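# Swap the empty sealant cartridge for a new one

## Task

Remove the spent cartridge from the sealant gun and set it down so it rests still on the table. Then seat the fresh cartridge in the gun, with its front end pushed almost fully into the cup of the front ring and its nozzle sticking out through that ring. The plunger rod is already pulled back and may stay there. The loaded gun must end up lying on the table itself, not leaning on any other object. Finish by stating that you are done.

## Robot and tools

Robot: two seven-joint arms, left_arm and right_arm, each ending in a two-finger gripper. Left_arm's fingers are rigid. Right_arm's fingers can fold: a part held near the fingertip quarter of the pads is squeezed normally, but a part held closer to the palm can be pulled inward and held loosely, not at all, or harder than asked. Pressing a right finger tip-first into a surface folds it easily unless the fingers are fully shut.

Frames: the scene frame has its origin at table-top height between the arms, +z up, +x out over the table, and left_arm on the +y side (not the image left). Base positions: left_arm (-0.048, +0.461, +0.021) m, right_arm (+0.036, -0.418, +0.021) m, both nearly unrotated. Each arm's reported hand pose, targets and offsets use that arm's own base frame. The gripper's fingers point along its own +z and close along its y. end_effector_position is the centre of the closed pads (pads 66 mm long); fingertips extend about 33 mm further at small openings, about 9 mm when wide open.

execute_actions(actions, cameras): actions is a list of actions; each action is a table of up to 15 rows, one row per 1/30 s step; a short table repeats its last row to step 15. Every row is one flat list of 20 numbers in [-1, 1] covering both arms: left dx, dy, dz, rx, ry, rz, gripper position, force_limit, speed, activate, then the same ten for the right. dx..rz are an offset, not a pose, measured from that arm's Hand target at the start of the action (every row counts from that same start, not from the previous row), along its base axes; rx, ry, rz form one rotation vector about the Hand target position. Scale: 1.0 = 0.6 m or 180 degrees. Repeating an offset in a new action moves further. Sending six zeros asks nothing new, but re-requests the current Hand target. The controller limits each step to 70 mm and 16 degrees from the measured pose. Images come back only if actions is empty or cameras names them (["all"] for every camera).

Gripper numbers: position +1 = open 140 mm, pads touch near -0.8, -1 closes until blocked. force_limit -1..+1 sets squeeze (about 14 N to 58 N on a narrow part after a slow close); speed -1..+1 sets closing speed (about 30 to 250 mm/s), and faster closes grip harder. Both start at +1. activate stays 0; send 1 once only when fault reads 7 or 13 or a result requests it, with nothing touching the outer fingers, since it cycles the fingers and releases anything held. Always resend each gripper's current position, force_limit and speed, since 0 is itself a command. To tighten a grip, raise force_limit and nudge position (-1 to -0.98); to loosen, open and reclose slowly.

move(target, speed, blend, stop_force, zero, blocking, cameras): straight-line path toward target, which is one 20-number row or a list of up to 15 rows, laid out as above; pose numbers are offsets from the Hand target at the move's start (every row from that same start), same scale. speed is path top speed in m/s (0.002 to 2, default 0.25), one value or one per target. blend in m rounds corners in a list (0 stops at each). stop_force (20 to 40 N, one value for both arms) ends an arm's path when it feels that much push along its travel; aim a few cm past contact and go slowly; unreliable while the gripper turns, and leave it out when backing off something. zero (with stop_force only) resets the force baseline, default true. blocking=false returns early and cannot be combined with stop_force. Paths do not avoid obstacles or the other arm. Moves longer than 10 s are cut short.

wait(seconds, cameras): lets time pass, 0 to 3600 s. stop(cameras): brakes a running move. zoom_image(camera, region): enlarges [x0, y0, x1, y1] pixels (at most 504 by 504) of the newest image from cam_head_left, cam_head_right, cam_high, cam_low, cam_left_wrist or cam_right_wrist (all 672x504). clear_fault(arm): clears a reported torque or force fault on left_arm or right_arm. finished_scene(scene): ends the scene, given the current scene's integer; irreversible, so call it only after the gun is loaded and resting.

Results: end_effector_position (m) and end_effector_quat_wxyz per arm; Hand target (the clipped last command, which the next offsets start from); object_status per gripper: 0 moving, 1 blocked while opening, 2 blocked while closing (a grip), 3 at the requested position or pads met; position_measured in counts (3 open, about 139 = 60 mm, 230 pads touching); fault 0 normally. Joint torques, external torques and Flange force are noisy estimates of load and contact. A move: line reports done, off_target, moving, held or fault, and limits such as paced or held. MOTOR HOT warns of overheating; an over-temperature stop brakes the arm 30 to 60 s or more.

Avoid: contact force of 85 N on an arm, or contact torque of 85 N m on the big joints and 11 N m on the wrist joints, causes a fault stop; joints leaving their ranges or moving too fast also fault. Never let a part fall or leave the table, release a moving part, slam into fixed objects, grip hard on a part still resting on something, or press the two grippers against each other. Move slowly near contact, and pull a far-reaching arm inward before force-stopped moves.

Each tool is called after "Request:" by a JSON object that holds its "op" and its "data", one argument or row to a line.

## Session

Request:
{"op": "execute_actions", "data": {
  "actions": []
}}

Scene clock: 0.00 s.
left_arm: end_effector_position=(+0.4813, +0.0288, +0.1726) position_measured=3 object_status=3 fault=0 end_effector_quat_wxyz=(-0.123, -0.382, +0.879, +0.259) | right_arm: end_effector_position=(+0.6336, +0.1306, +0.2165) position_measured=3 object_status=3 fault=0 end_effector_quat_wxyz=(-0.386, +0.776, -0.498, -0.013)
Joint positions: left_arm=[-0.082 0.298 -0.062 -1.82 0.32 1.609 0.509] | right_arm=[0.012 0.077 -0.027 -2.193 1.111 2.38 -1.249]
Joint velocities: within noise
Joint torques (N m): no reading
External joint torques (N m): no reading
Flange force (N): no reading
Hand target: left_arm +0.4813, +0.0288, +0.1726; -0.123, -0.382, +0.879, +0.259 | right_arm +0.6336, +0.1306, +0.2165; -0.386, +0.776, -0.498, -0.012
Tool commands: left_gripper/position=+1.0 left_gripper/force_limit=+1.0 left_gripper/speed=+1.0 left_gripper/activate=+0.0 right_gripper/position=+1.0 right_gripper/force_limit=+1.0 right_gripper/speed=+1.0 right_gripper/activate=+0.0

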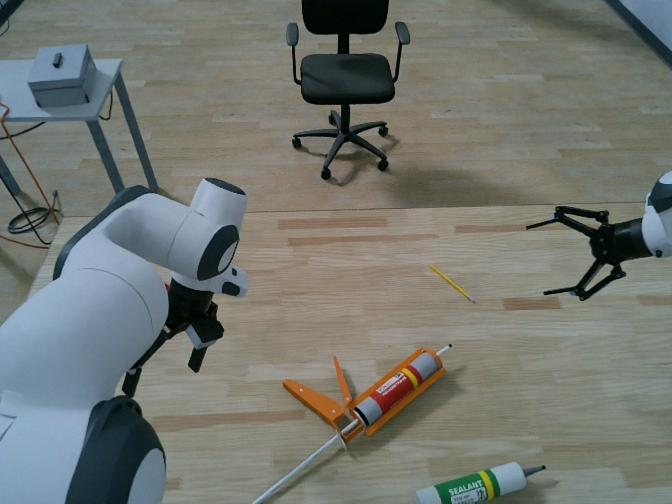

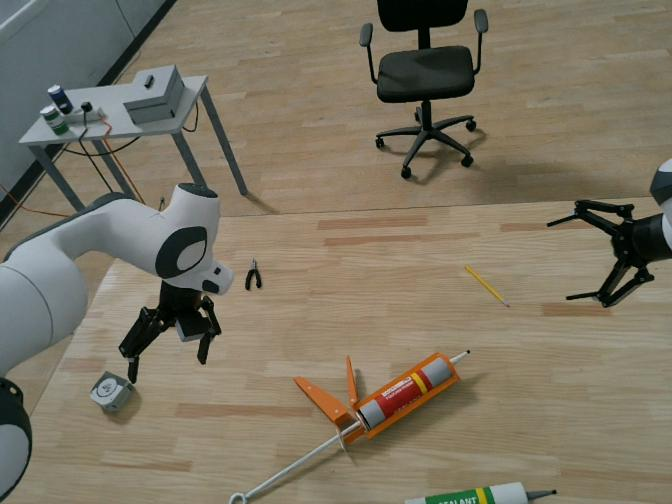

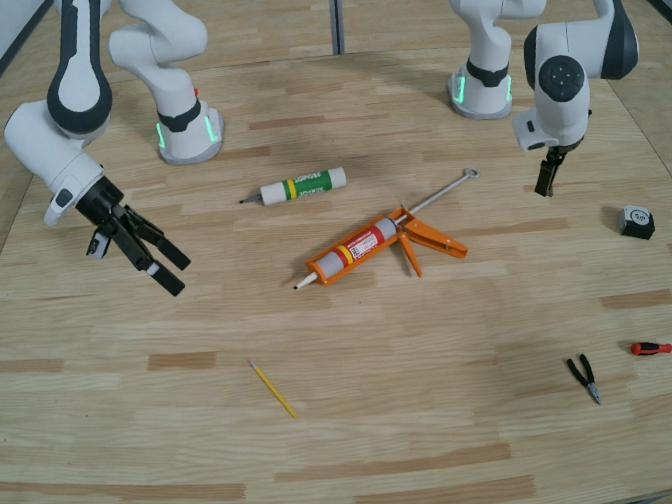

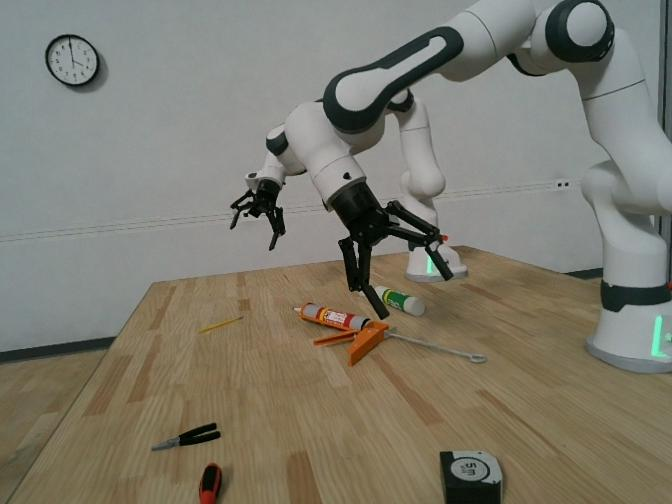

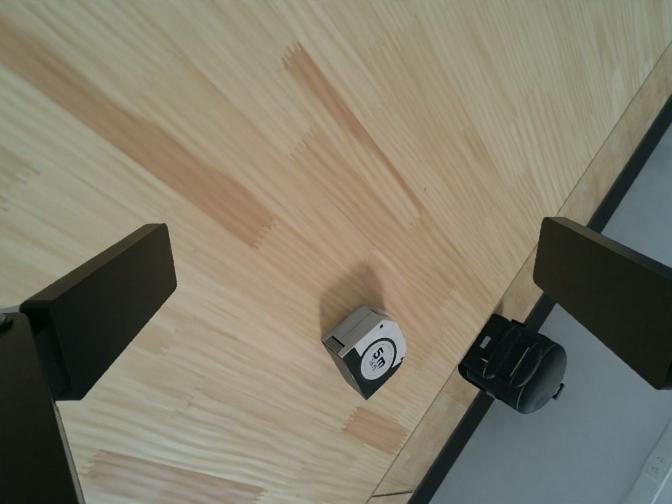

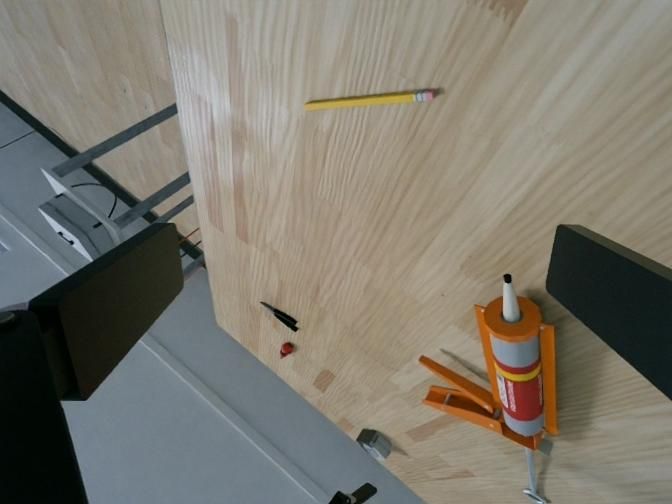

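Request:
{"op": "zoom_image", "data": {
  "camera": "cam_high",
  "region": [220, 140, 500, 310]
}}

Request:
{"op": "zoom_image", "data": {
  "camera": "cam_head_left",
  "region": [240, 330, 560, 504]
}}

Request:
{"op": "zoom_image", "data": {
  "camera": "cam_right_wrist",
  "region": [400, 250, 600, 504]
}}

Request:
{"op": "zoom_image", "data": {
  "camera": "cam_low",
  "region": [280, 270, 500, 380]
}}

Scaled by 1.800 from the camera's image (finer frame: 960x720).

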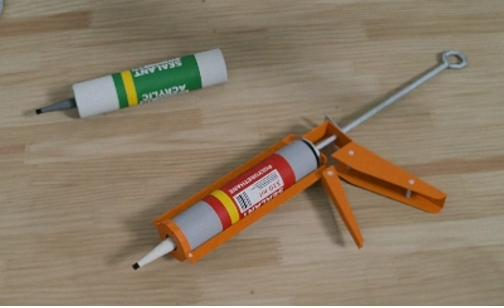

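Scaled by 1.575 from the camera's image (finer frame: 960x720).

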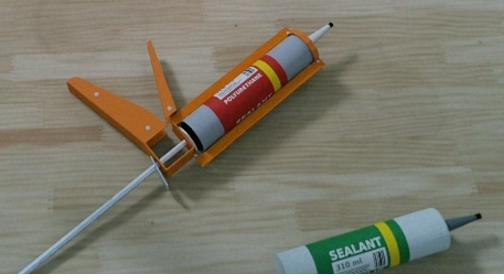

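Scaled by 1.984 from the camera's image (finer frame: 960x720).

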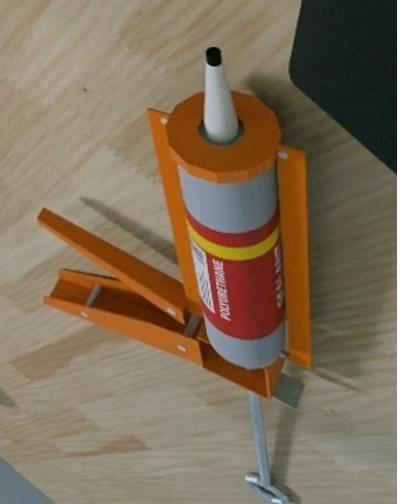

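Scaled by 2.291 from the camera's image (finer frame: 960x720).

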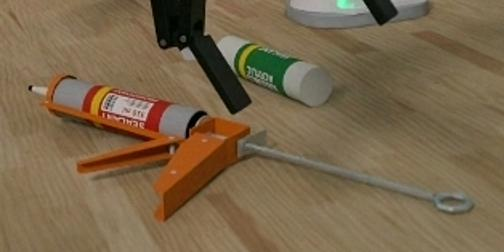

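Request:
{"op": "move", "data": {
  "target": [0,0,0,0,0,0,1,1,1,0,-0.367,0.312,0.271,-0.238,0.089,0.107,1,1,1,0],
  "cameras": ["cam_right_wrist","cam_high","cam_low"]
}}

Scene clock: 41.37 s.
left_arm: end_effector_position=(+0.4813, +0.0288, +0.1726) position_measured=3 object_status=3 fault=0 end_effector_quat_wxyz=(-0.123, -0.382, +0.879, +0.259) | right_arm: end_effector_position=(+0.4129, +0.3185, +0.3793) position_measured=3 object_status=3 fault=0 end_effector_quat_wxyz=(-0.001, +0.925, -0.380, +0.001)
Joint positions: left_arm=[-0.082 0.298 -0.062 -1.82 0.32 1.609 0.509] | right_arm=[0.094 -0.147 0.518 -1.804 0.073 1.679 -0.192]
Joint velocities: left_arm=[within noise] | right_arm=[0 0.001 -0.002 0 0 -0.001 0.006]
Joint torques (N m): left_arm=[0.14 -40.16 -0.24 21.72 1.24 0.94 0.04] | right_arm=[-0.03 -21.84 -2.48 24.96 0.32 2.26 0.2]
External joint torques (N m): left_arm=[0.14 -0.02 -0.12 -0.79 0.03 0.07 -0.01] | right_arm=[-0.14 0.79 -0.11 0.41 -0.44 -0.35 0.2]
Flange force (N): left_arm=[1.9 2.0 2.6] | right_arm=[0.7 -5.2 -2.5]
Hand target: left_arm +0.4813, +0.0288, +0.1726; -0.123, -0.382, +0.879, +0.259 | right_arm +0.4134, +0.3178, +0.3791; +0.000, +0.924, -0.382, +0.001
Off the commanded pose: left_arm 0.000 m, 0 deg | right_arm 0.001 m, 0 deg.
move: done
Images, in order (width x height): cam_high 672x504, cam_low 672x504, cam_right_wrist 672x504.

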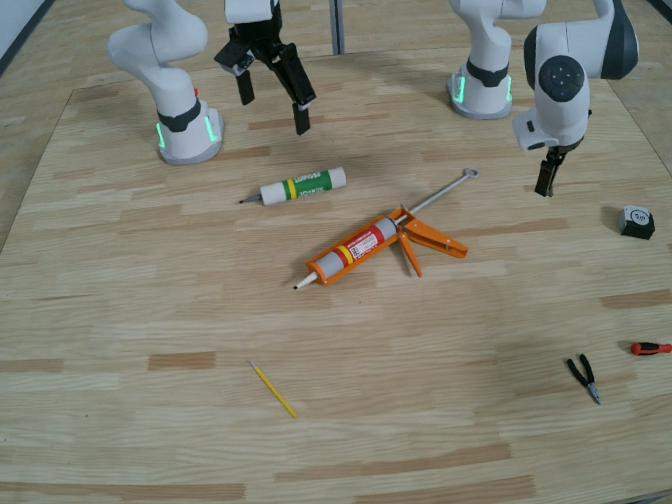

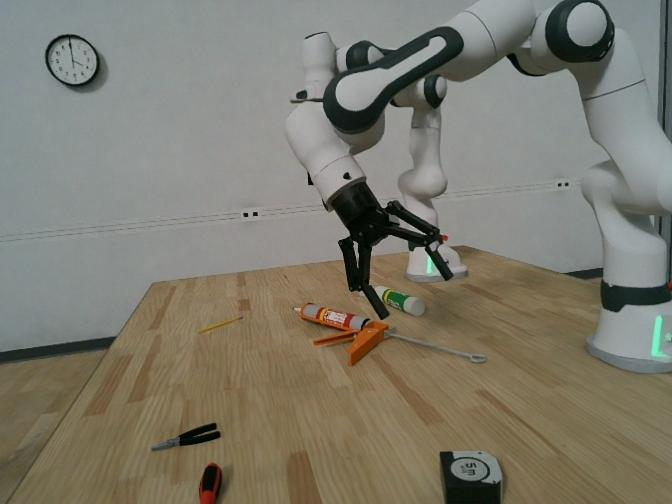

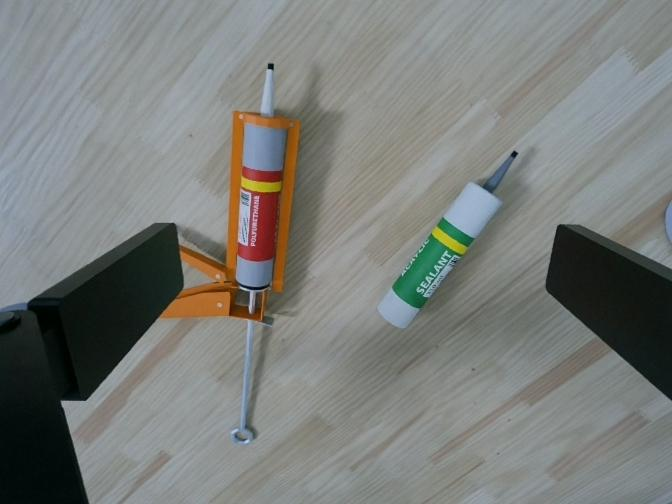

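Request:
{"op": "move", "data": {
  "target": [0,0,0,0,0,0,1,1,1,0,0.167,0.05,-0.25,0,0,-0.024,1,1,1,0],
  "cameras": ["cam_right_wrist"]
}}

Request:
{"op": "zoom_image", "data": {
  "camera": "cam_right_wrist",
  "region": [150, 0, 540, 504]
}}

Scene clock: 61.53 s.
left_arm: end_effector_position=(+0.4813, +0.0288, +0.1726) position_measured=3 object_status=3 fault=0 end_effector_quat_wxyz=(-0.123, -0.382, +0.879, +0.259) | right_arm: end_effector_position=(+0.5121, +0.3473, +0.2287) position_measured=3 object_status=3 fault=0 end_effector_quat_wxyz=(+0.001, +0.910, -0.415, -0.001)
Joint positions: left_arm=[-0.082 0.298 -0.062 -1.82 0.32 1.609 0.509] | right_arm=[0.128 0.239 0.514 -1.769 -0.127 1.972 -0.036]
Joint velocities: left_arm=[within noise] | right_arm=[0 -0.001 -0.001 0.001 0 0.001 0.006]
Joint torques (N m): left_arm=[0.09 -40.17 -0.21 21.69 1.25 0.93 0.06] | right_arm=[0.78 -36.03 2.93 24.87 0.25 2.85 0.26]
External joint torques (N m): left_arm=[0.08 0.13 -0.1 -0.88 0.03 0.06 0] | right_arm=[0.74 -0.27 -1.08 0.44 -0.44 0.28 0.26]
Flange force (N): left_arm=[1.8 1.8 2.7] | right_arm=[-0.4 -2.7 0.2]
Hand target: left_arm +0.4813, +0.0288, +0.1726; -0.123, -0.382, +0.879, +0.259 | right_arm +0.5136, +0.3478, +0.2291; +0.000, +0.909, -0.417, +0.001
Off the commanded pose: left_arm 0.000 m, 0 deg | right_arm 0.002 m, 0 deg.
move: done

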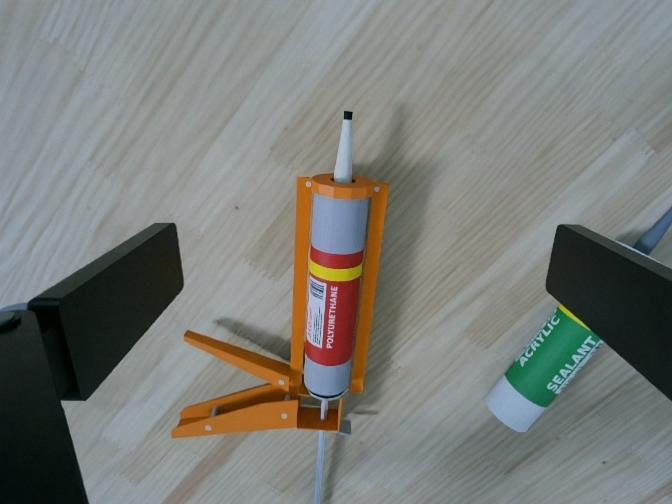

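Scaled by 1.000.

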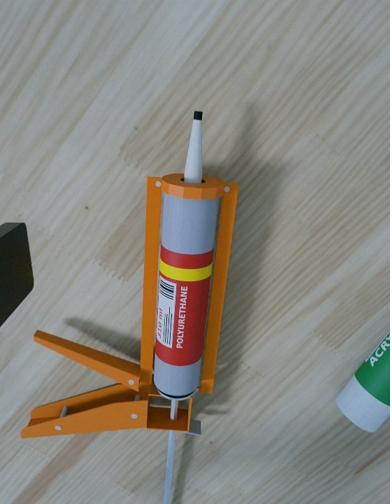

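Request:
{"op": "move", "data": {
  "target": [0.035,-0.391,0.046,-0.122,-0.139,-0.003,1,1,1,0,0,0,0,0,0,0,1,1,1,0],
  "cameras": ["cam_left_wrist","cam_low"]
}}

Request:
{"op": "zoom_image", "data": {
  "camera": "cam_low",
  "region": [280, 270, 500, 380]
}}

Scene clock: 103.00 s.
left_arm: end_effector_position=(+0.5023, -0.2050, +0.2001) position_measured=3 object_status=3 fault=0 end_effector_quat_wxyz=(+0.000, -0.391, +0.920, +0.002) | right_arm: end_effector_position=(+0.5122, +0.3473, +0.2287) position_measured=3 object_status=3 fault=0 end_effector_quat_wxyz=(+0.001, +0.910, -0.416, -0.001)
Joint positions: left_arm=[-0.18 0.006 -0.209 -2.113 0.004 2.117 0.375] | right_arm=[0.128 0.239 0.514 -1.769 -0.127 1.972 -0.034]
Joint velocities: left_arm=[0.002 0 0.001 0.001 0 0.003 -0.009] | right_arm=[within noise]
Joint torques (N m): left_arm=[0.12 -31.56 -0.07 22.52 0.2 2.84 -0.21] | right_arm=[0.42 -35.94 3.26 24.91 0.27 2.84 0.22]
External joint torques (N m): left_arm=[0.21 -0.29 0.06 -1.31 -0.43 0.32 -0.21] | right_arm=[0.34 -0.01 -0.8 0.43 -0.42 0.26 0.22]
Flange force (N): left_arm=[2.3 5.5 2.3] | right_arm=[0.0 -3.0 0.2]
Hand target: left_arm +0.5023, -0.2058, +0.2002; +0.000, -0.394, +0.919, +0.000 | right_arm +0.5136, +0.3478, +0.2291; +0.000, +0.909, -0.417, +0.001
Off the commanded pose: left_arm 0.001 m, 0 deg | right_arm 0.001 m, 0 deg.
move: done
Images, in order (width x height): cam_low 672x504, cam_left_wrist 672x504.

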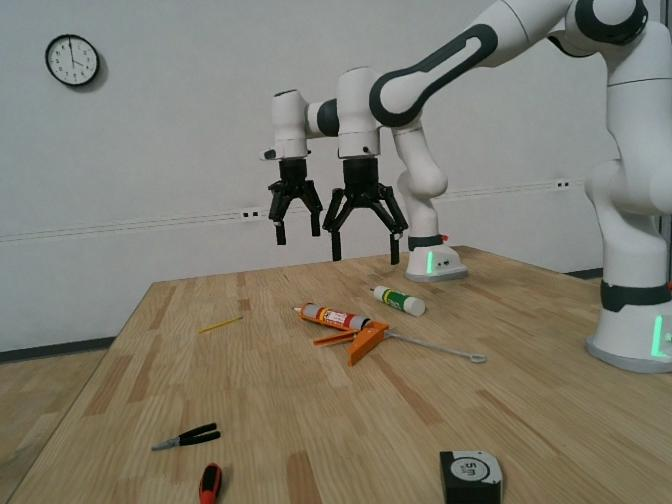

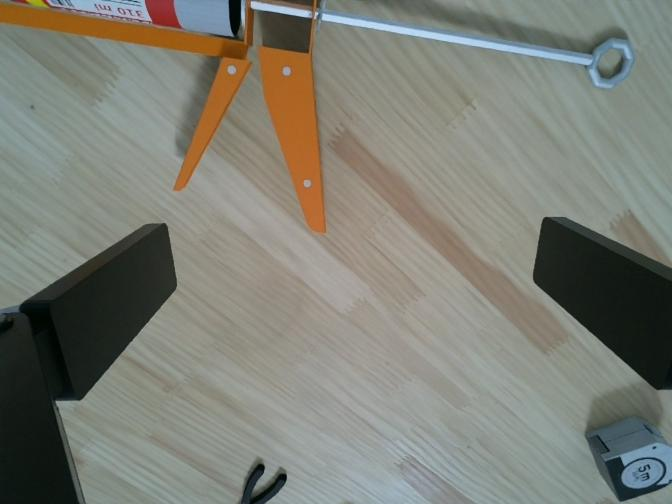

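Scaled by 2.291 from the camera's image (finer frame: 960x720).

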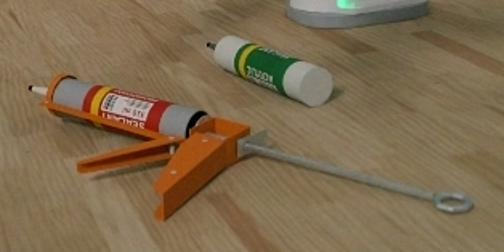

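Request:
{"op": "move", "data": {
  "target": [-0.01,-0.083,-0.167,0,0,0.035,0.11,0,0,0,0,0,0,0,0,0,1,1,1,0],
  "cameras": ["cam_left_wrist","cam_low","cam_right_wrist"]
}}

Scene clock: 122.67 s.
left_arm: end_effector_position=(+0.4950, -0.2550, +0.0995) position_measured=115 object_status=3 fault=0 end_effector_quat_wxyz=(-0.001, -0.443, +0.897, +0.001) | right_arm: end_effector_position=(+0.5122, +0.3473, +0.2287) position_measured=3 object_status=3 fault=0 end_effector_quat_wxyz=(+0.001, +0.910, -0.416, -0.001)
Joint positions: left_arm=[-0.256 0.187 -0.223 -2.166 0.056 2.344 0.139] | right_arm=[0.128 0.239 0.514 -1.769 -0.127 1.972 -0.034]
Joint velocities: left_arm=[0 0 0 0 -0.001 -0.001 -0.006] | right_arm=[within noise]
Joint torques (N m): left_arm=[-0.24 -35.27 -0.78 21.75 0.99 2.83 -0.25] | right_arm=[0.45 -35.94 3.26 24.87 0.26 2.84 0.23]
External joint torques (N m): left_arm=[-0.36 0.14 0.26 -0.23 0.46 0.28 -0.25] | right_arm=[0.4 -0.17 -0.76 0.43 -0.43 0.26 0.23]
Flange force (N): left_arm=[0.8 0.1 1.5] | right_arm=[-0.1 -2.5 0.1]
Hand target: left_arm +0.4963, -0.2556, +0.1000; +0.000, -0.444, +0.896, +0.000 | right_arm +0.5136, +0.3478, +0.2291; +0.000, +0.909, -0.417, +0.001
Off the commanded pose: left_arm 0.002 m, 0 deg | right_arm 0.001 m, 0 deg.
move: done
Images, in order (width x height): cam_low 672x504, cam_left_wrist 672x504, cam_right_wrist 672x504.

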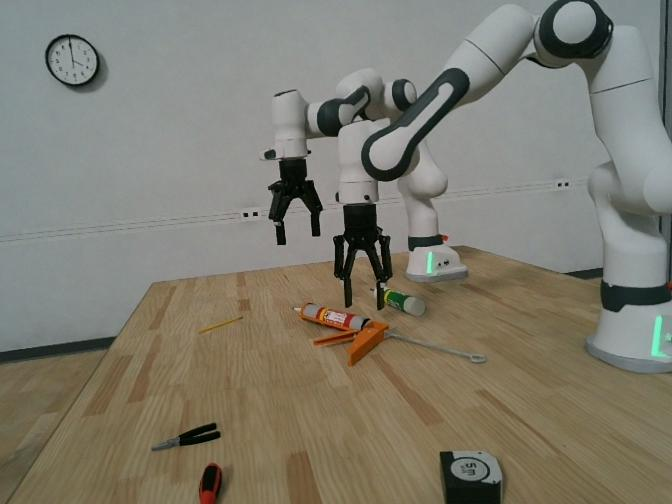

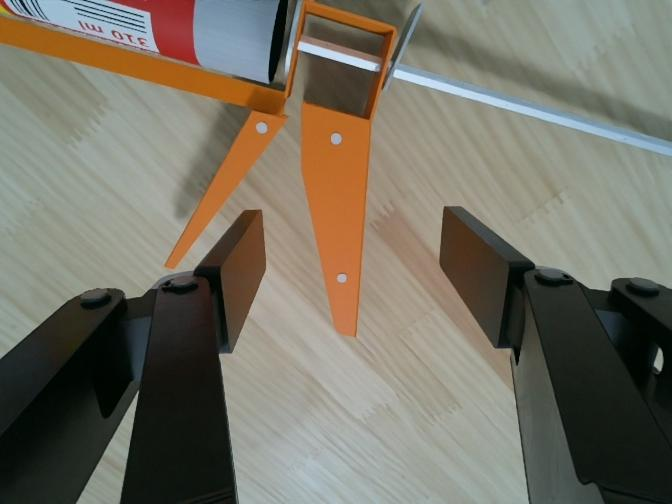

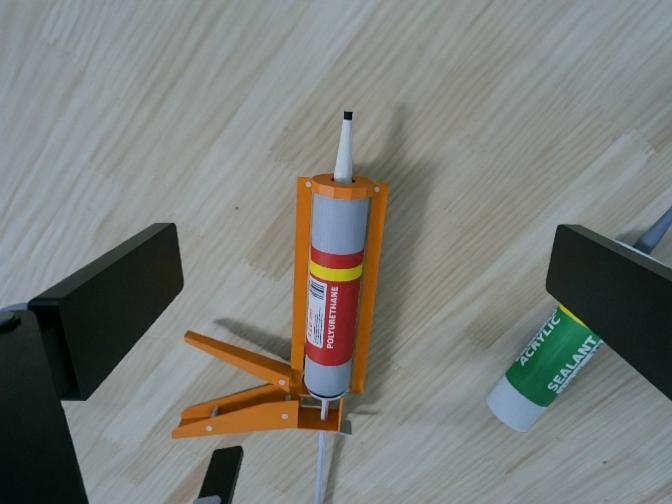

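Request:
{"op": "move", "data": {
  "target": [
    [-0.012,-0.016,-0.122,0,0,0,0.11,0,0,0,0,0,0,0,0,0,1,1,1,0],
    [-0.012,-0.016,-0.1225,0,0,0,-1,-0.3,-1,0,0,0,0,0,0,0,1,1,1,0]
  ],
  "speed": 0.15,
  "cameras": ["cam_left_wrist","cam_low","cam_right_wrist"]
}}

Request:
{"op": "zoom_image", "data": {
  "camera": "cam_low",
  "region": [280, 270, 500, 380]
}}

Scene clock: 138.07 s.
left_arm: end_effector_position=(+0.4893, -0.2657, +0.0271) position_measured=173 object_status=0 fault=0 end_effector_quat_wxyz=(+0.000, -0.444, +0.896, -0.001) | right_arm: end_effector_position=(+0.5122, +0.3473, +0.2287) position_measured=3 object_status=3 fault=0 end_effector_quat_wxyz=(+0.001, +0.910, -0.416, -0.001)
Joint positions: left_arm=[-0.291 0.321 -0.204 -2.199 0.108 2.512 0.08] | right_arm=[0.128 0.239 0.514 -1.769 -0.127 1.972 -0.034]
Joint torques (N m): left_arm=[0.07 -37.21 -1.43 18.92 0.87 2.48 -0.05] | right_arm=[0.43 -35.94 3.3 24.92 0.26 2.84 0.22]
External joint torques (N m): left_arm=[0.08 0.64 0.37 -1.11 0.43 -0.1 -0.05] | right_arm=[0.48 -0.22 -0.64 0.51 -0.42 0.27 0.22]
Flange force (N): left_arm=[0.3 2.2 1.7] | right_arm=[-0.2 -2.7 0.0]
Hand target: left_arm +0.4891, -0.2652, +0.0265; +0.000, -0.444, +0.896, +0.000 | right_arm +0.5136, +0.3478, +0.2291; +0.000, +0.909, -0.417, +0.001
Off the commanded pose: left_arm 0.001 m, 0 deg | right_arm 0.001 m, 0 deg.
move: done
Images, in order (width x height): cam_low 672x504, cam_left_wrist 672x504, cam_right_wrist 672x504.

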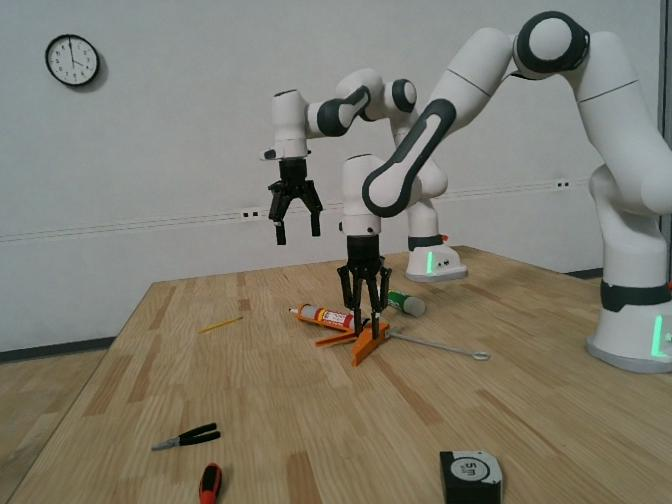

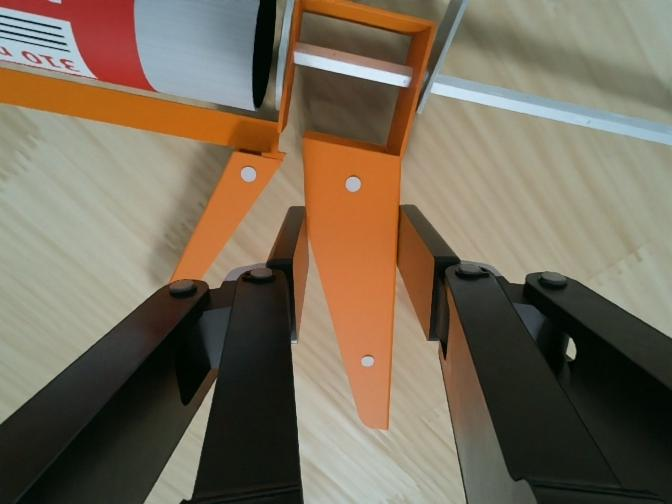

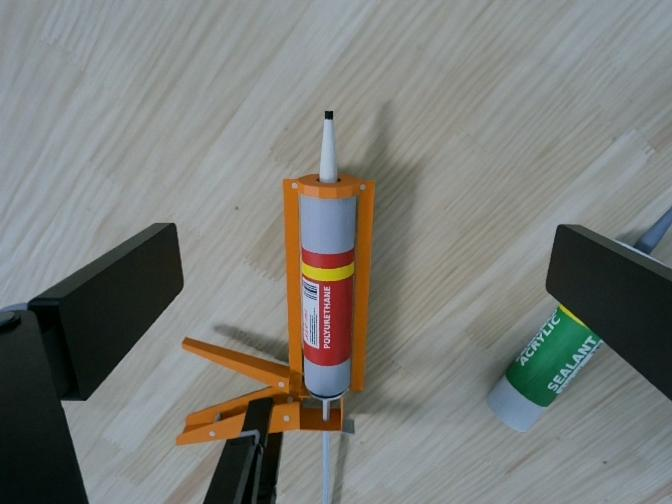

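Scaled by 2.291 from the camera's image (finer frame: 960x720).

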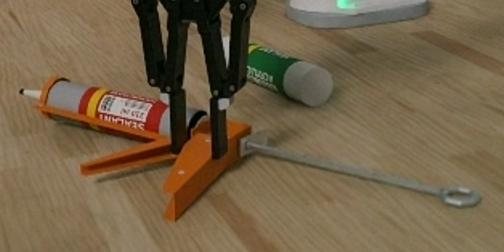

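Request:
{"op": "move", "data": {
  "target": [0,0,0,0,0,0,-1,-0.3,-1,0,0.087,-0.101,-0.25,0.211,0.181,0,1,1,1,0],
  "cameras": ["cam_right_wrist"]
}}

Request:
{"op": "zoom_image", "data": {
  "camera": "cam_right_wrist",
  "region": [200, 100, 500, 400]
}}

Scene clock: 162.57 s.
left_arm: end_effector_position=(+0.4893, -0.2657, +0.0271) position_measured=173 object_status=2 fault=0 end_effector_quat_wxyz=(+0.000, -0.444, +0.896, -0.001) | right_arm: end_effector_position=(+0.5665, +0.2867, +0.0792) position_measured=3 object_status=3 fault=0 end_effector_quat_wxyz=(-0.176, +0.822, -0.382, -0.383)
Joint positions: left_arm=[-0.291 0.321 -0.204 -2.199 0.108 2.512 0.08] | right_arm=[-0.297 0.966 0.644 -1.339 0.237 1.734 -0.563]
Joint velocities: left_arm=[within noise] | right_arm=[-0.001 0 0 0.001 0.001 -0.003 -0.006]
Joint torques (N m): left_arm=[0.08 -37.18 -1.46 18.91 0.87 2.48 -0.15] | right_arm=[0.26 -50.16 15.34 20.02 1.32 0.36 -0.21]
External joint torques (N m): left_arm=[0.02 0.64 0.28 -1.09 0.43 -0.09 -0.15] | right_arm=[0.19 -0.25 -0.68 0.73 -0.44 -0.29 -0.18]
Flange force (N): left_arm=[0.6 2.1 1.8] | right_arm=[2.6 -4.4 -2.8]
Hand target: left_arm +0.4891, -0.2652, +0.0265; +0.000, -0.444, +0.896, +0.000 | right_arm +0.5658, +0.2872, +0.0791; -0.177, +0.824, -0.378, -0.383
Off the commanded pose: left_arm 0.001 m, 0 deg | right_arm 0.001 m, 0 deg.
move: done

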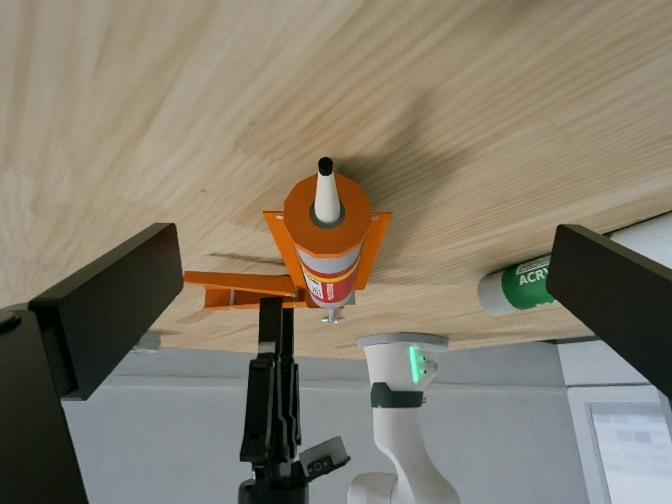

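Scaled by 1.680 from the camera's image (finer frame: 960x720).

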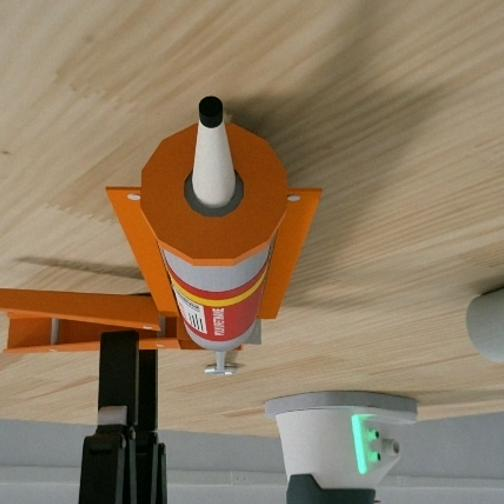

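Request:
{"op": "move", "data": {
  "target": [
    [0,0,0,0,0,0,-1,-0.3,-1,0,-0.06,0.08,0.25,-0.211,-0.181,-0.007,0.3,-0.5,0,0],
    [0,0,0,0,0,0,-1,-0.3,-1,0,-0.178,0.222,0.1,-0.211,-0.181,-0.007,0.3,-0.5,0,0]
  ],
  "blend": 0.03,
  "cameras": ["cam_right_wrist","cam_low"]
}}

Scene clock: 194.47 s.
left_arm: end_effector_position=(+0.4893, -0.2657, +0.0271) position_measured=173 object_status=2 fault=0 end_effector_quat_wxyz=(+0.000, -0.444, +0.896, -0.001) | right_arm: end_effector_position=(+0.4575, +0.4195, +0.1373) position_measured=91 object_status=3 fault=0 end_effector_quat_wxyz=(-0.002, +0.906, -0.424, +0.001)
Joint positions: left_arm=[-0.291 0.321 -0.204 -2.199 0.108 2.512 0.08] | right_arm=[0.276 0.335 0.506 -1.891 -0.195 2.181 0.174]
Joint velocities: left_arm=[within noise] | right_arm=[0 -0.001 0 -0.001 0 0 0.004]
Joint torques (N m): left_arm=[0.08 -37.16 -1.41 18.93 0.88 2.47 -0.18] | right_arm=[0.73 -38.54 4.4 23.15 0.39 2.85 0.24]
External joint torques (N m): left_arm=[0.03 0.74 0.34 -1.11 0.44 -0.11 -0.18] | right_arm=[0.88 -0.96 -0.96 -0.03 -0.21 0.27 0.24]
Flange force (N): left_arm=[0.6 1.9 2.0] | right_arm=[-0.9 1.7 0.3]
Hand target: left_arm +0.4891, -0.2652, +0.0265; +0.000, -0.444, +0.896, +0.000 | right_arm +0.4590, +0.4204, +0.1391; -0.004, +0.905, -0.426, +0.003
Off the commanded pose: left_arm 0.001 m, 0 deg | right_arm 0.002 m, 0 deg.
move: done
Images, in order (width x height): cam_low 672x504, cam_right_wrist 672x504.

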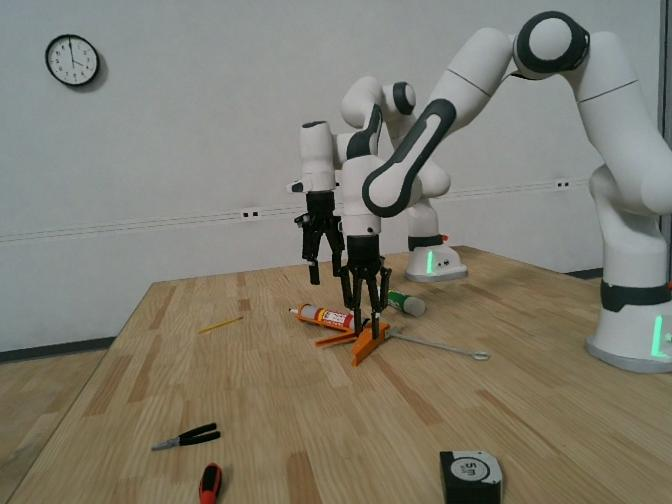

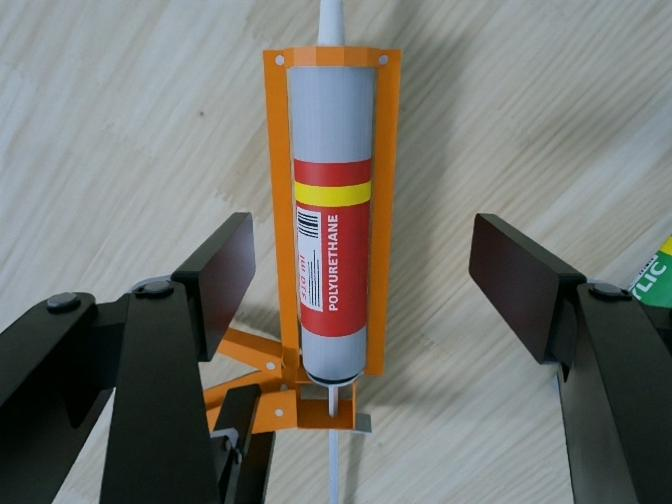

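Request:
{"op": "move", "data": {
  "target": [0,0,0,0,0,0,-1,-0.3,-1,0,-0.001,0.032,-0.145,0,0,0,0.35,-0.5,0,0],
  "speed": 0.15,
  "cameras": ["cam_right_wrist","cam_low"]
}}

Request:
{"op": "zoom_image", "data": {
  "camera": "cam_low",
  "region": [260, 250, 440, 370]
}}

Scene clock: 217.27 s.
left_arm: end_effector_position=(+0.4893, -0.2657, +0.0271) position_measured=173 object_status=2 fault=0 end_effector_quat_wxyz=(+0.000, -0.444, +0.896, -0.001) | right_arm: end_effector_position=(+0.4567, +0.4384, +0.0507) position_measured=85 object_status=3 fault=0 end_effector_quat_wxyz=(-0.001, +0.906, -0.424, +0.001)
Joint positions: left_arm=[-0.291 0.321 -0.204 -2.199 0.108 2.512 0.08] | right_arm=[0.354 0.5 0.444 -1.889 -0.289 2.33 0.255]
Joint velocities: left_arm=[within noise] | right_arm=[-0.001 0 -0.001 0.001 -0.001 0 0.005]
Joint torques (N m): left_arm=[0.07 -37.18 -1.44 18.9 0.88 2.5 -0.15] | right_arm=[0.73 -42.31 6.04 21.86 0.34 2.82 0.14]
External joint torques (N m): left_arm=[0.12 0.66 0.39 -1.11 0.44 -0.08 -0.15] | right_arm=[0.67 -0.75 -1.21 0.55 -0.2 0.27 0.14]
Flange force (N): left_arm=[0.4 2.2 1.9] | right_arm=[-0.9 -1.3 0.5]
Hand target: left_arm +0.4891, -0.2652, +0.0265; +0.000, -0.444, +0.896, +0.000 | right_arm +0.4584, +0.4396, +0.0521; -0.004, +0.905, -0.426, +0.003
Off the commanded pose: left_arm 0.001 m, 0 deg | right_arm 0.002 m, 0 deg.
move: done
Images, in order (width x height): cam_low 672x504, cam_right_wrist 672x504.

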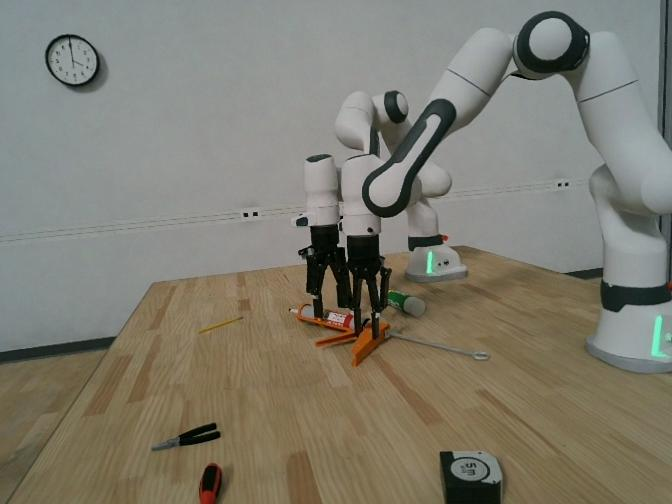

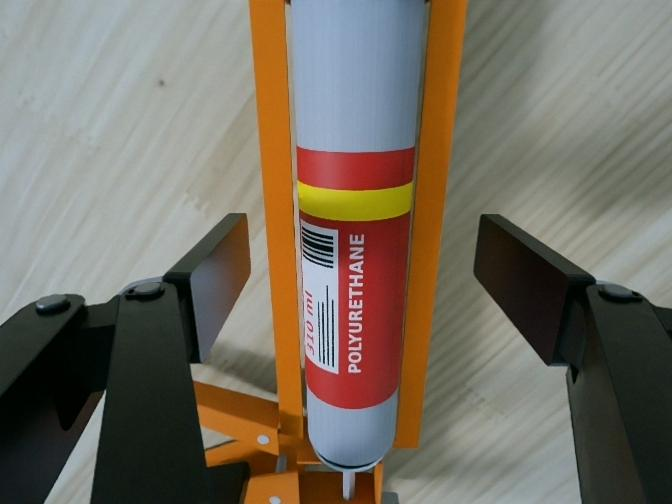

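Scaled by 2.800 from the camera's image (finer frame: 960x720).

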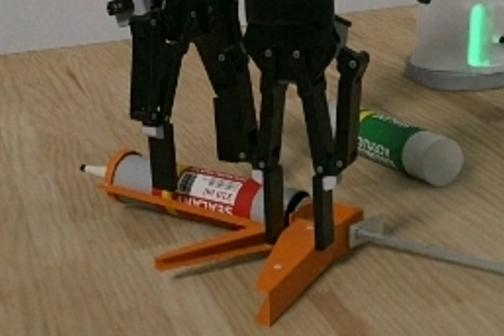

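Request:
{"op": "move", "data": {
  "target": [
    [0,0,0,0,0,0,-1,-0.3,-1,0,0.0025,0.002,0.009,0,0,0,0.35,-0.5,0,0],
    [0,0,0,0,0,0,-1,-0.3,-1,0,0.0025,0.002,0.0085,0,0,0,-1,-1,-1,0]
  ],
  "speed": 0.1,
  "cameras": ["cam_right_wrist","cam_low"]
}}

Request:
{"op": "zoom_image", "data": {
  "camera": "cam_low",
  "region": [260, 250, 440, 370]
}}

Scene clock: 238.60 s.
left_arm: end_effector_position=(+0.4895, -0.2653, +0.0270) position_measured=173 object_status=2 fault=0 end_effector_quat_wxyz=(+0.000, -0.447, +0.895, +0.000) | right_arm: end_effector_position=(+0.4626, +0.4418, +0.0611) position_measured=230 object_status=3 fault=0 end_effector_quat_wxyz=(-0.007, +0.905, -0.425, +0.006)
Joint positions: left_arm=[-0.291 0.322 -0.203 -2.198 0.108 2.512 0.073] | right_arm=[0.354 0.491 0.446 -1.875 -0.289 2.321 0.256]
Joint torques (N m): left_arm=[-0.21 -37.67 -2.31 19.17 0.96 2.58 0.14] | right_arm=[0.24 -38.67 5.94 19.96 0.82 2.38 0.07]
External joint torques (N m): left_arm=[-0.21 -0.02 -0.52 -0.72 0.52 0.03 0.14] | right_arm=[0.22 2.9 -1.18 -1.62 0.27 -0.2 0.08]
Flange force (N): left_arm=[0.7 2.5 0.3] | right_arm=[-0.3 -1.7 5.6]
Hand target: left_arm +0.4891, -0.2652, +0.0265; +0.000, -0.444, +0.896, +0.000 | right_arm +0.4599, +0.4408, +0.0572; -0.004, +0.905, -0.426, +0.003
Off the commanded pose: left_arm 0.001 m, 0 deg | right_arm 0.005 m, 1 deg.
move: off_target (right_arm)
Images, in order (width x height): cam_low 672x504, cam_right_wrist 672x504.

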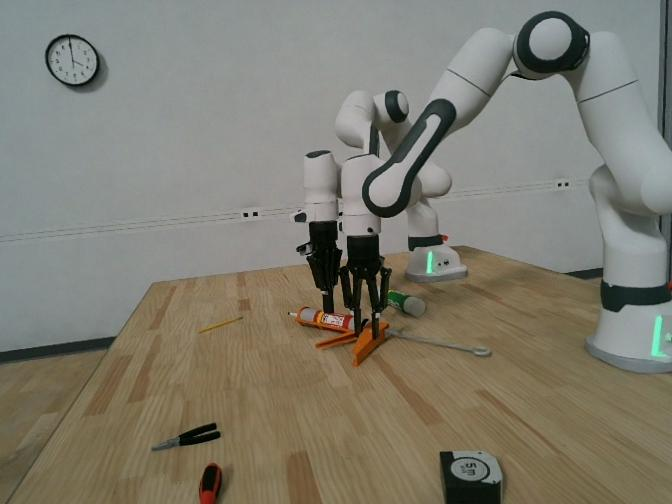

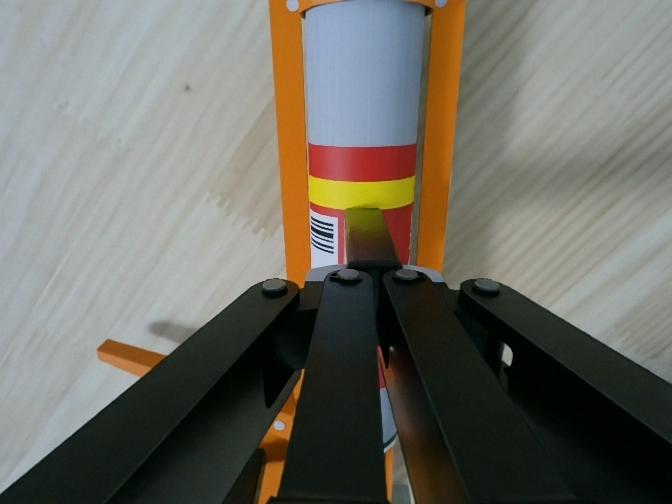

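Scaled by 2.800 from the camera's image (finer frame: 960x720).

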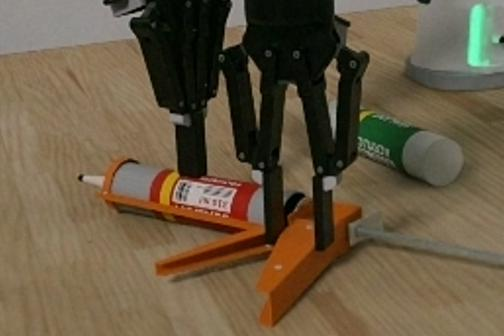

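Request:
{"op": "move", "data": {
  "target": [
    [0,0,0,0,0,0,-1,-0.3,-1,0,0,0,0.05,0,0,0,-1,-1,-1,0],
    [0,0,0,0,0,0,-1,-0.3,-1,0,0,0,0.0505,0,0,0,0.35,-1,0,0],
    [0,0,0,0,0,0,-1,-0.3,-1,0,0,0,-0.024,0,0,0,0.35,-1,0,0],
    [0,0,0,0,0,0,-1,-0.3,-1,0,0,0,-0.0245,0,0,0,-1,-1,-1,0]
  ],
  "speed": 0.12,
  "cameras": ["cam_right_wrist","cam_low"]
}}

Request:
{"op": "zoom_image", "data": {
  "camera": "cam_low",
  "region": [260, 250, 440, 370]
}}

Scene clock: 270.13 s.
left_arm: end_effector_position=(+0.4894, -0.2653, +0.0268) position_measured=173 object_status=2 fault=0 end_effector_quat_wxyz=(+0.000, -0.447, +0.895, +0.000) | right_arm: end_effector_position=(+0.4591, +0.4403, +0.0420) position_measured=162 object_status=0 fault=0 end_effector_quat_wxyz=(-0.003, +0.905, -0.424, +0.002)
Joint positions: left_arm=[-0.291 0.322 -0.203 -2.198 0.108 2.512 0.073] | right_arm=[0.362 0.521 0.435 -1.881 -0.299 2.345 0.262]
Joint torques (N m): left_arm=[0.47 -37.55 -1.78 18.74 0.9 2.47 0.14] | right_arm=[0.77 -42.28 6.09 21.03 0.36 2.7 0.22]
External joint torques (N m): left_arm=[0.56 0.26 0.1 -1.23 0.46 -0.1 0.14] | right_arm=[0.72 -0.22 -1.29 -0.13 -0.17 0.13 0.22]
Flange force (N): left_arm=[-0.4 3.9 0.6] | right_arm=[-1.0 0.0 1.4]
Hand target: left_arm +0.4891, -0.2652, +0.0265; +0.000, -0.444, +0.896, +0.000 | right_arm +0.4599, +0.4408, +0.0425; -0.004, +0.905, -0.426, +0.003
Off the commanded pose: left_arm 0.000 m, 0 deg | right_arm 0.001 m, 0 deg.
move: done
Images, in order (width x height): cam_low 672x504, cam_right_wrist 672x504.

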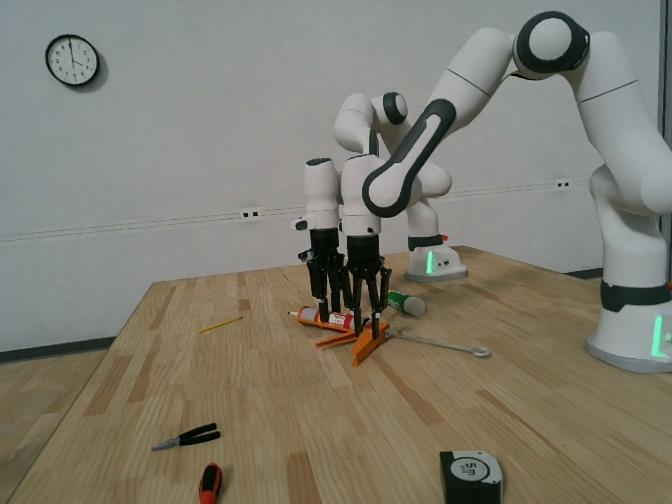

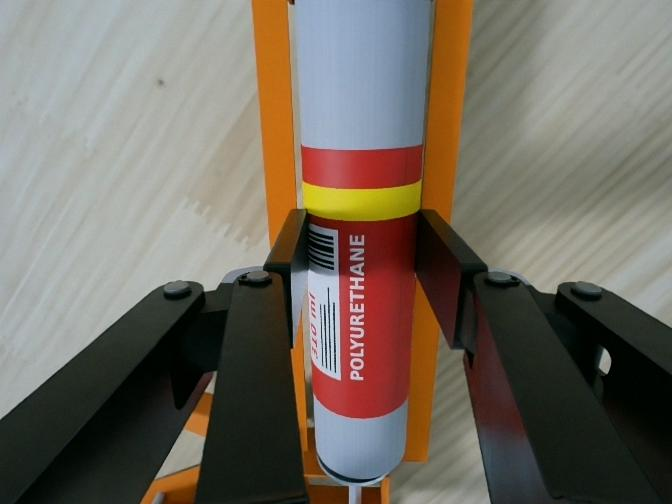

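Scaled by 2.800 from the camera's image (finer frame: 960x720).

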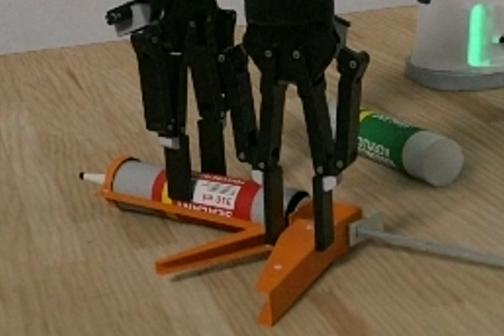

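Request:
{"op": "move", "data": {
  "target": [0,0,0,0,0,0,-1,-0.3,-1,0,-0.0096,0.0115,0,0,0,0,-1,-1,-1,0],
  "speed": 0.04,
  "cameras": ["cam_right_wrist","cam_left_wrist"]
}}

Scene clock: 279.97 s.
left_arm: end_effector_position=(+0.4894, -0.2652, +0.0268) position_measured=173 object_status=2 fault=0 end_effector_quat_wxyz=(+0.000, -0.446, +0.895, +0.000) | right_arm: end_effector_position=(+0.4540, +0.4464, +0.0422) position_measured=162 object_status=2 fault=0 end_effector_quat_wxyz=(-0.003, +0.906, -0.424, +0.003)
Joint positions: left_arm=[-0.291 0.322 -0.203 -2.198 0.108 2.512 0.074] | right_arm=[0.378 0.521 0.432 -1.88 -0.299 2.345 0.273]
Joint velocities: left_arm=[within noise] | right_arm=[0.001 0.001 0 0 -0.001 0.001 0.005]
Joint torques (N m): left_arm=[0.21 -37.51 -1.73 19.12 0.84 2.59 0.13] | right_arm=[0.96 -42.76 6.45 21.86 0.68 2.6 0.24]
External joint torques (N m): left_arm=[0.2 0.23 0.05 -0.85 0.41 0.02 0.13] | right_arm=[0.99 -0.55 -0.84 0.65 0.14 0.03 0.24]
Flange force (N): left_arm=[-0.1 2.6 0.8] | right_arm=[-1.7 -2.5 0.1]
Hand target: left_arm +0.4891, -0.2652, +0.0265; +0.000, -0.444, +0.896, +0.000 | right_arm +0.4541, +0.4477, +0.0425; -0.004, +0.905, -0.426, +0.003
Off the commanded pose: left_arm 0.000 m, 0 deg | right_arm 0.001 m, 0 deg.
move: done
Images, in order (width x height): cam_left_wrist 672x504, cam_right_wrist 672x504.

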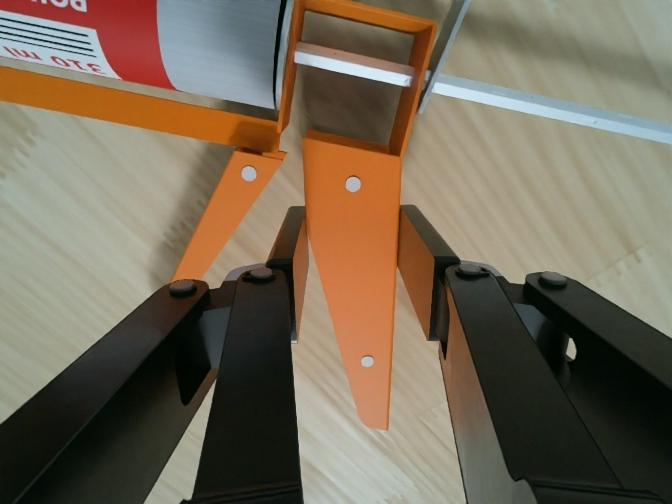

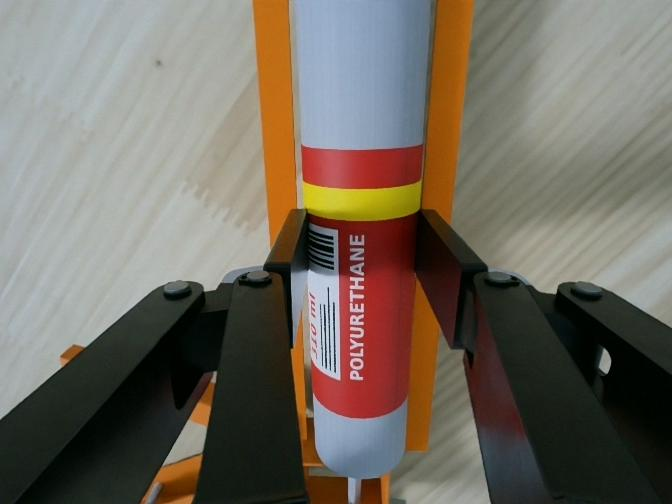

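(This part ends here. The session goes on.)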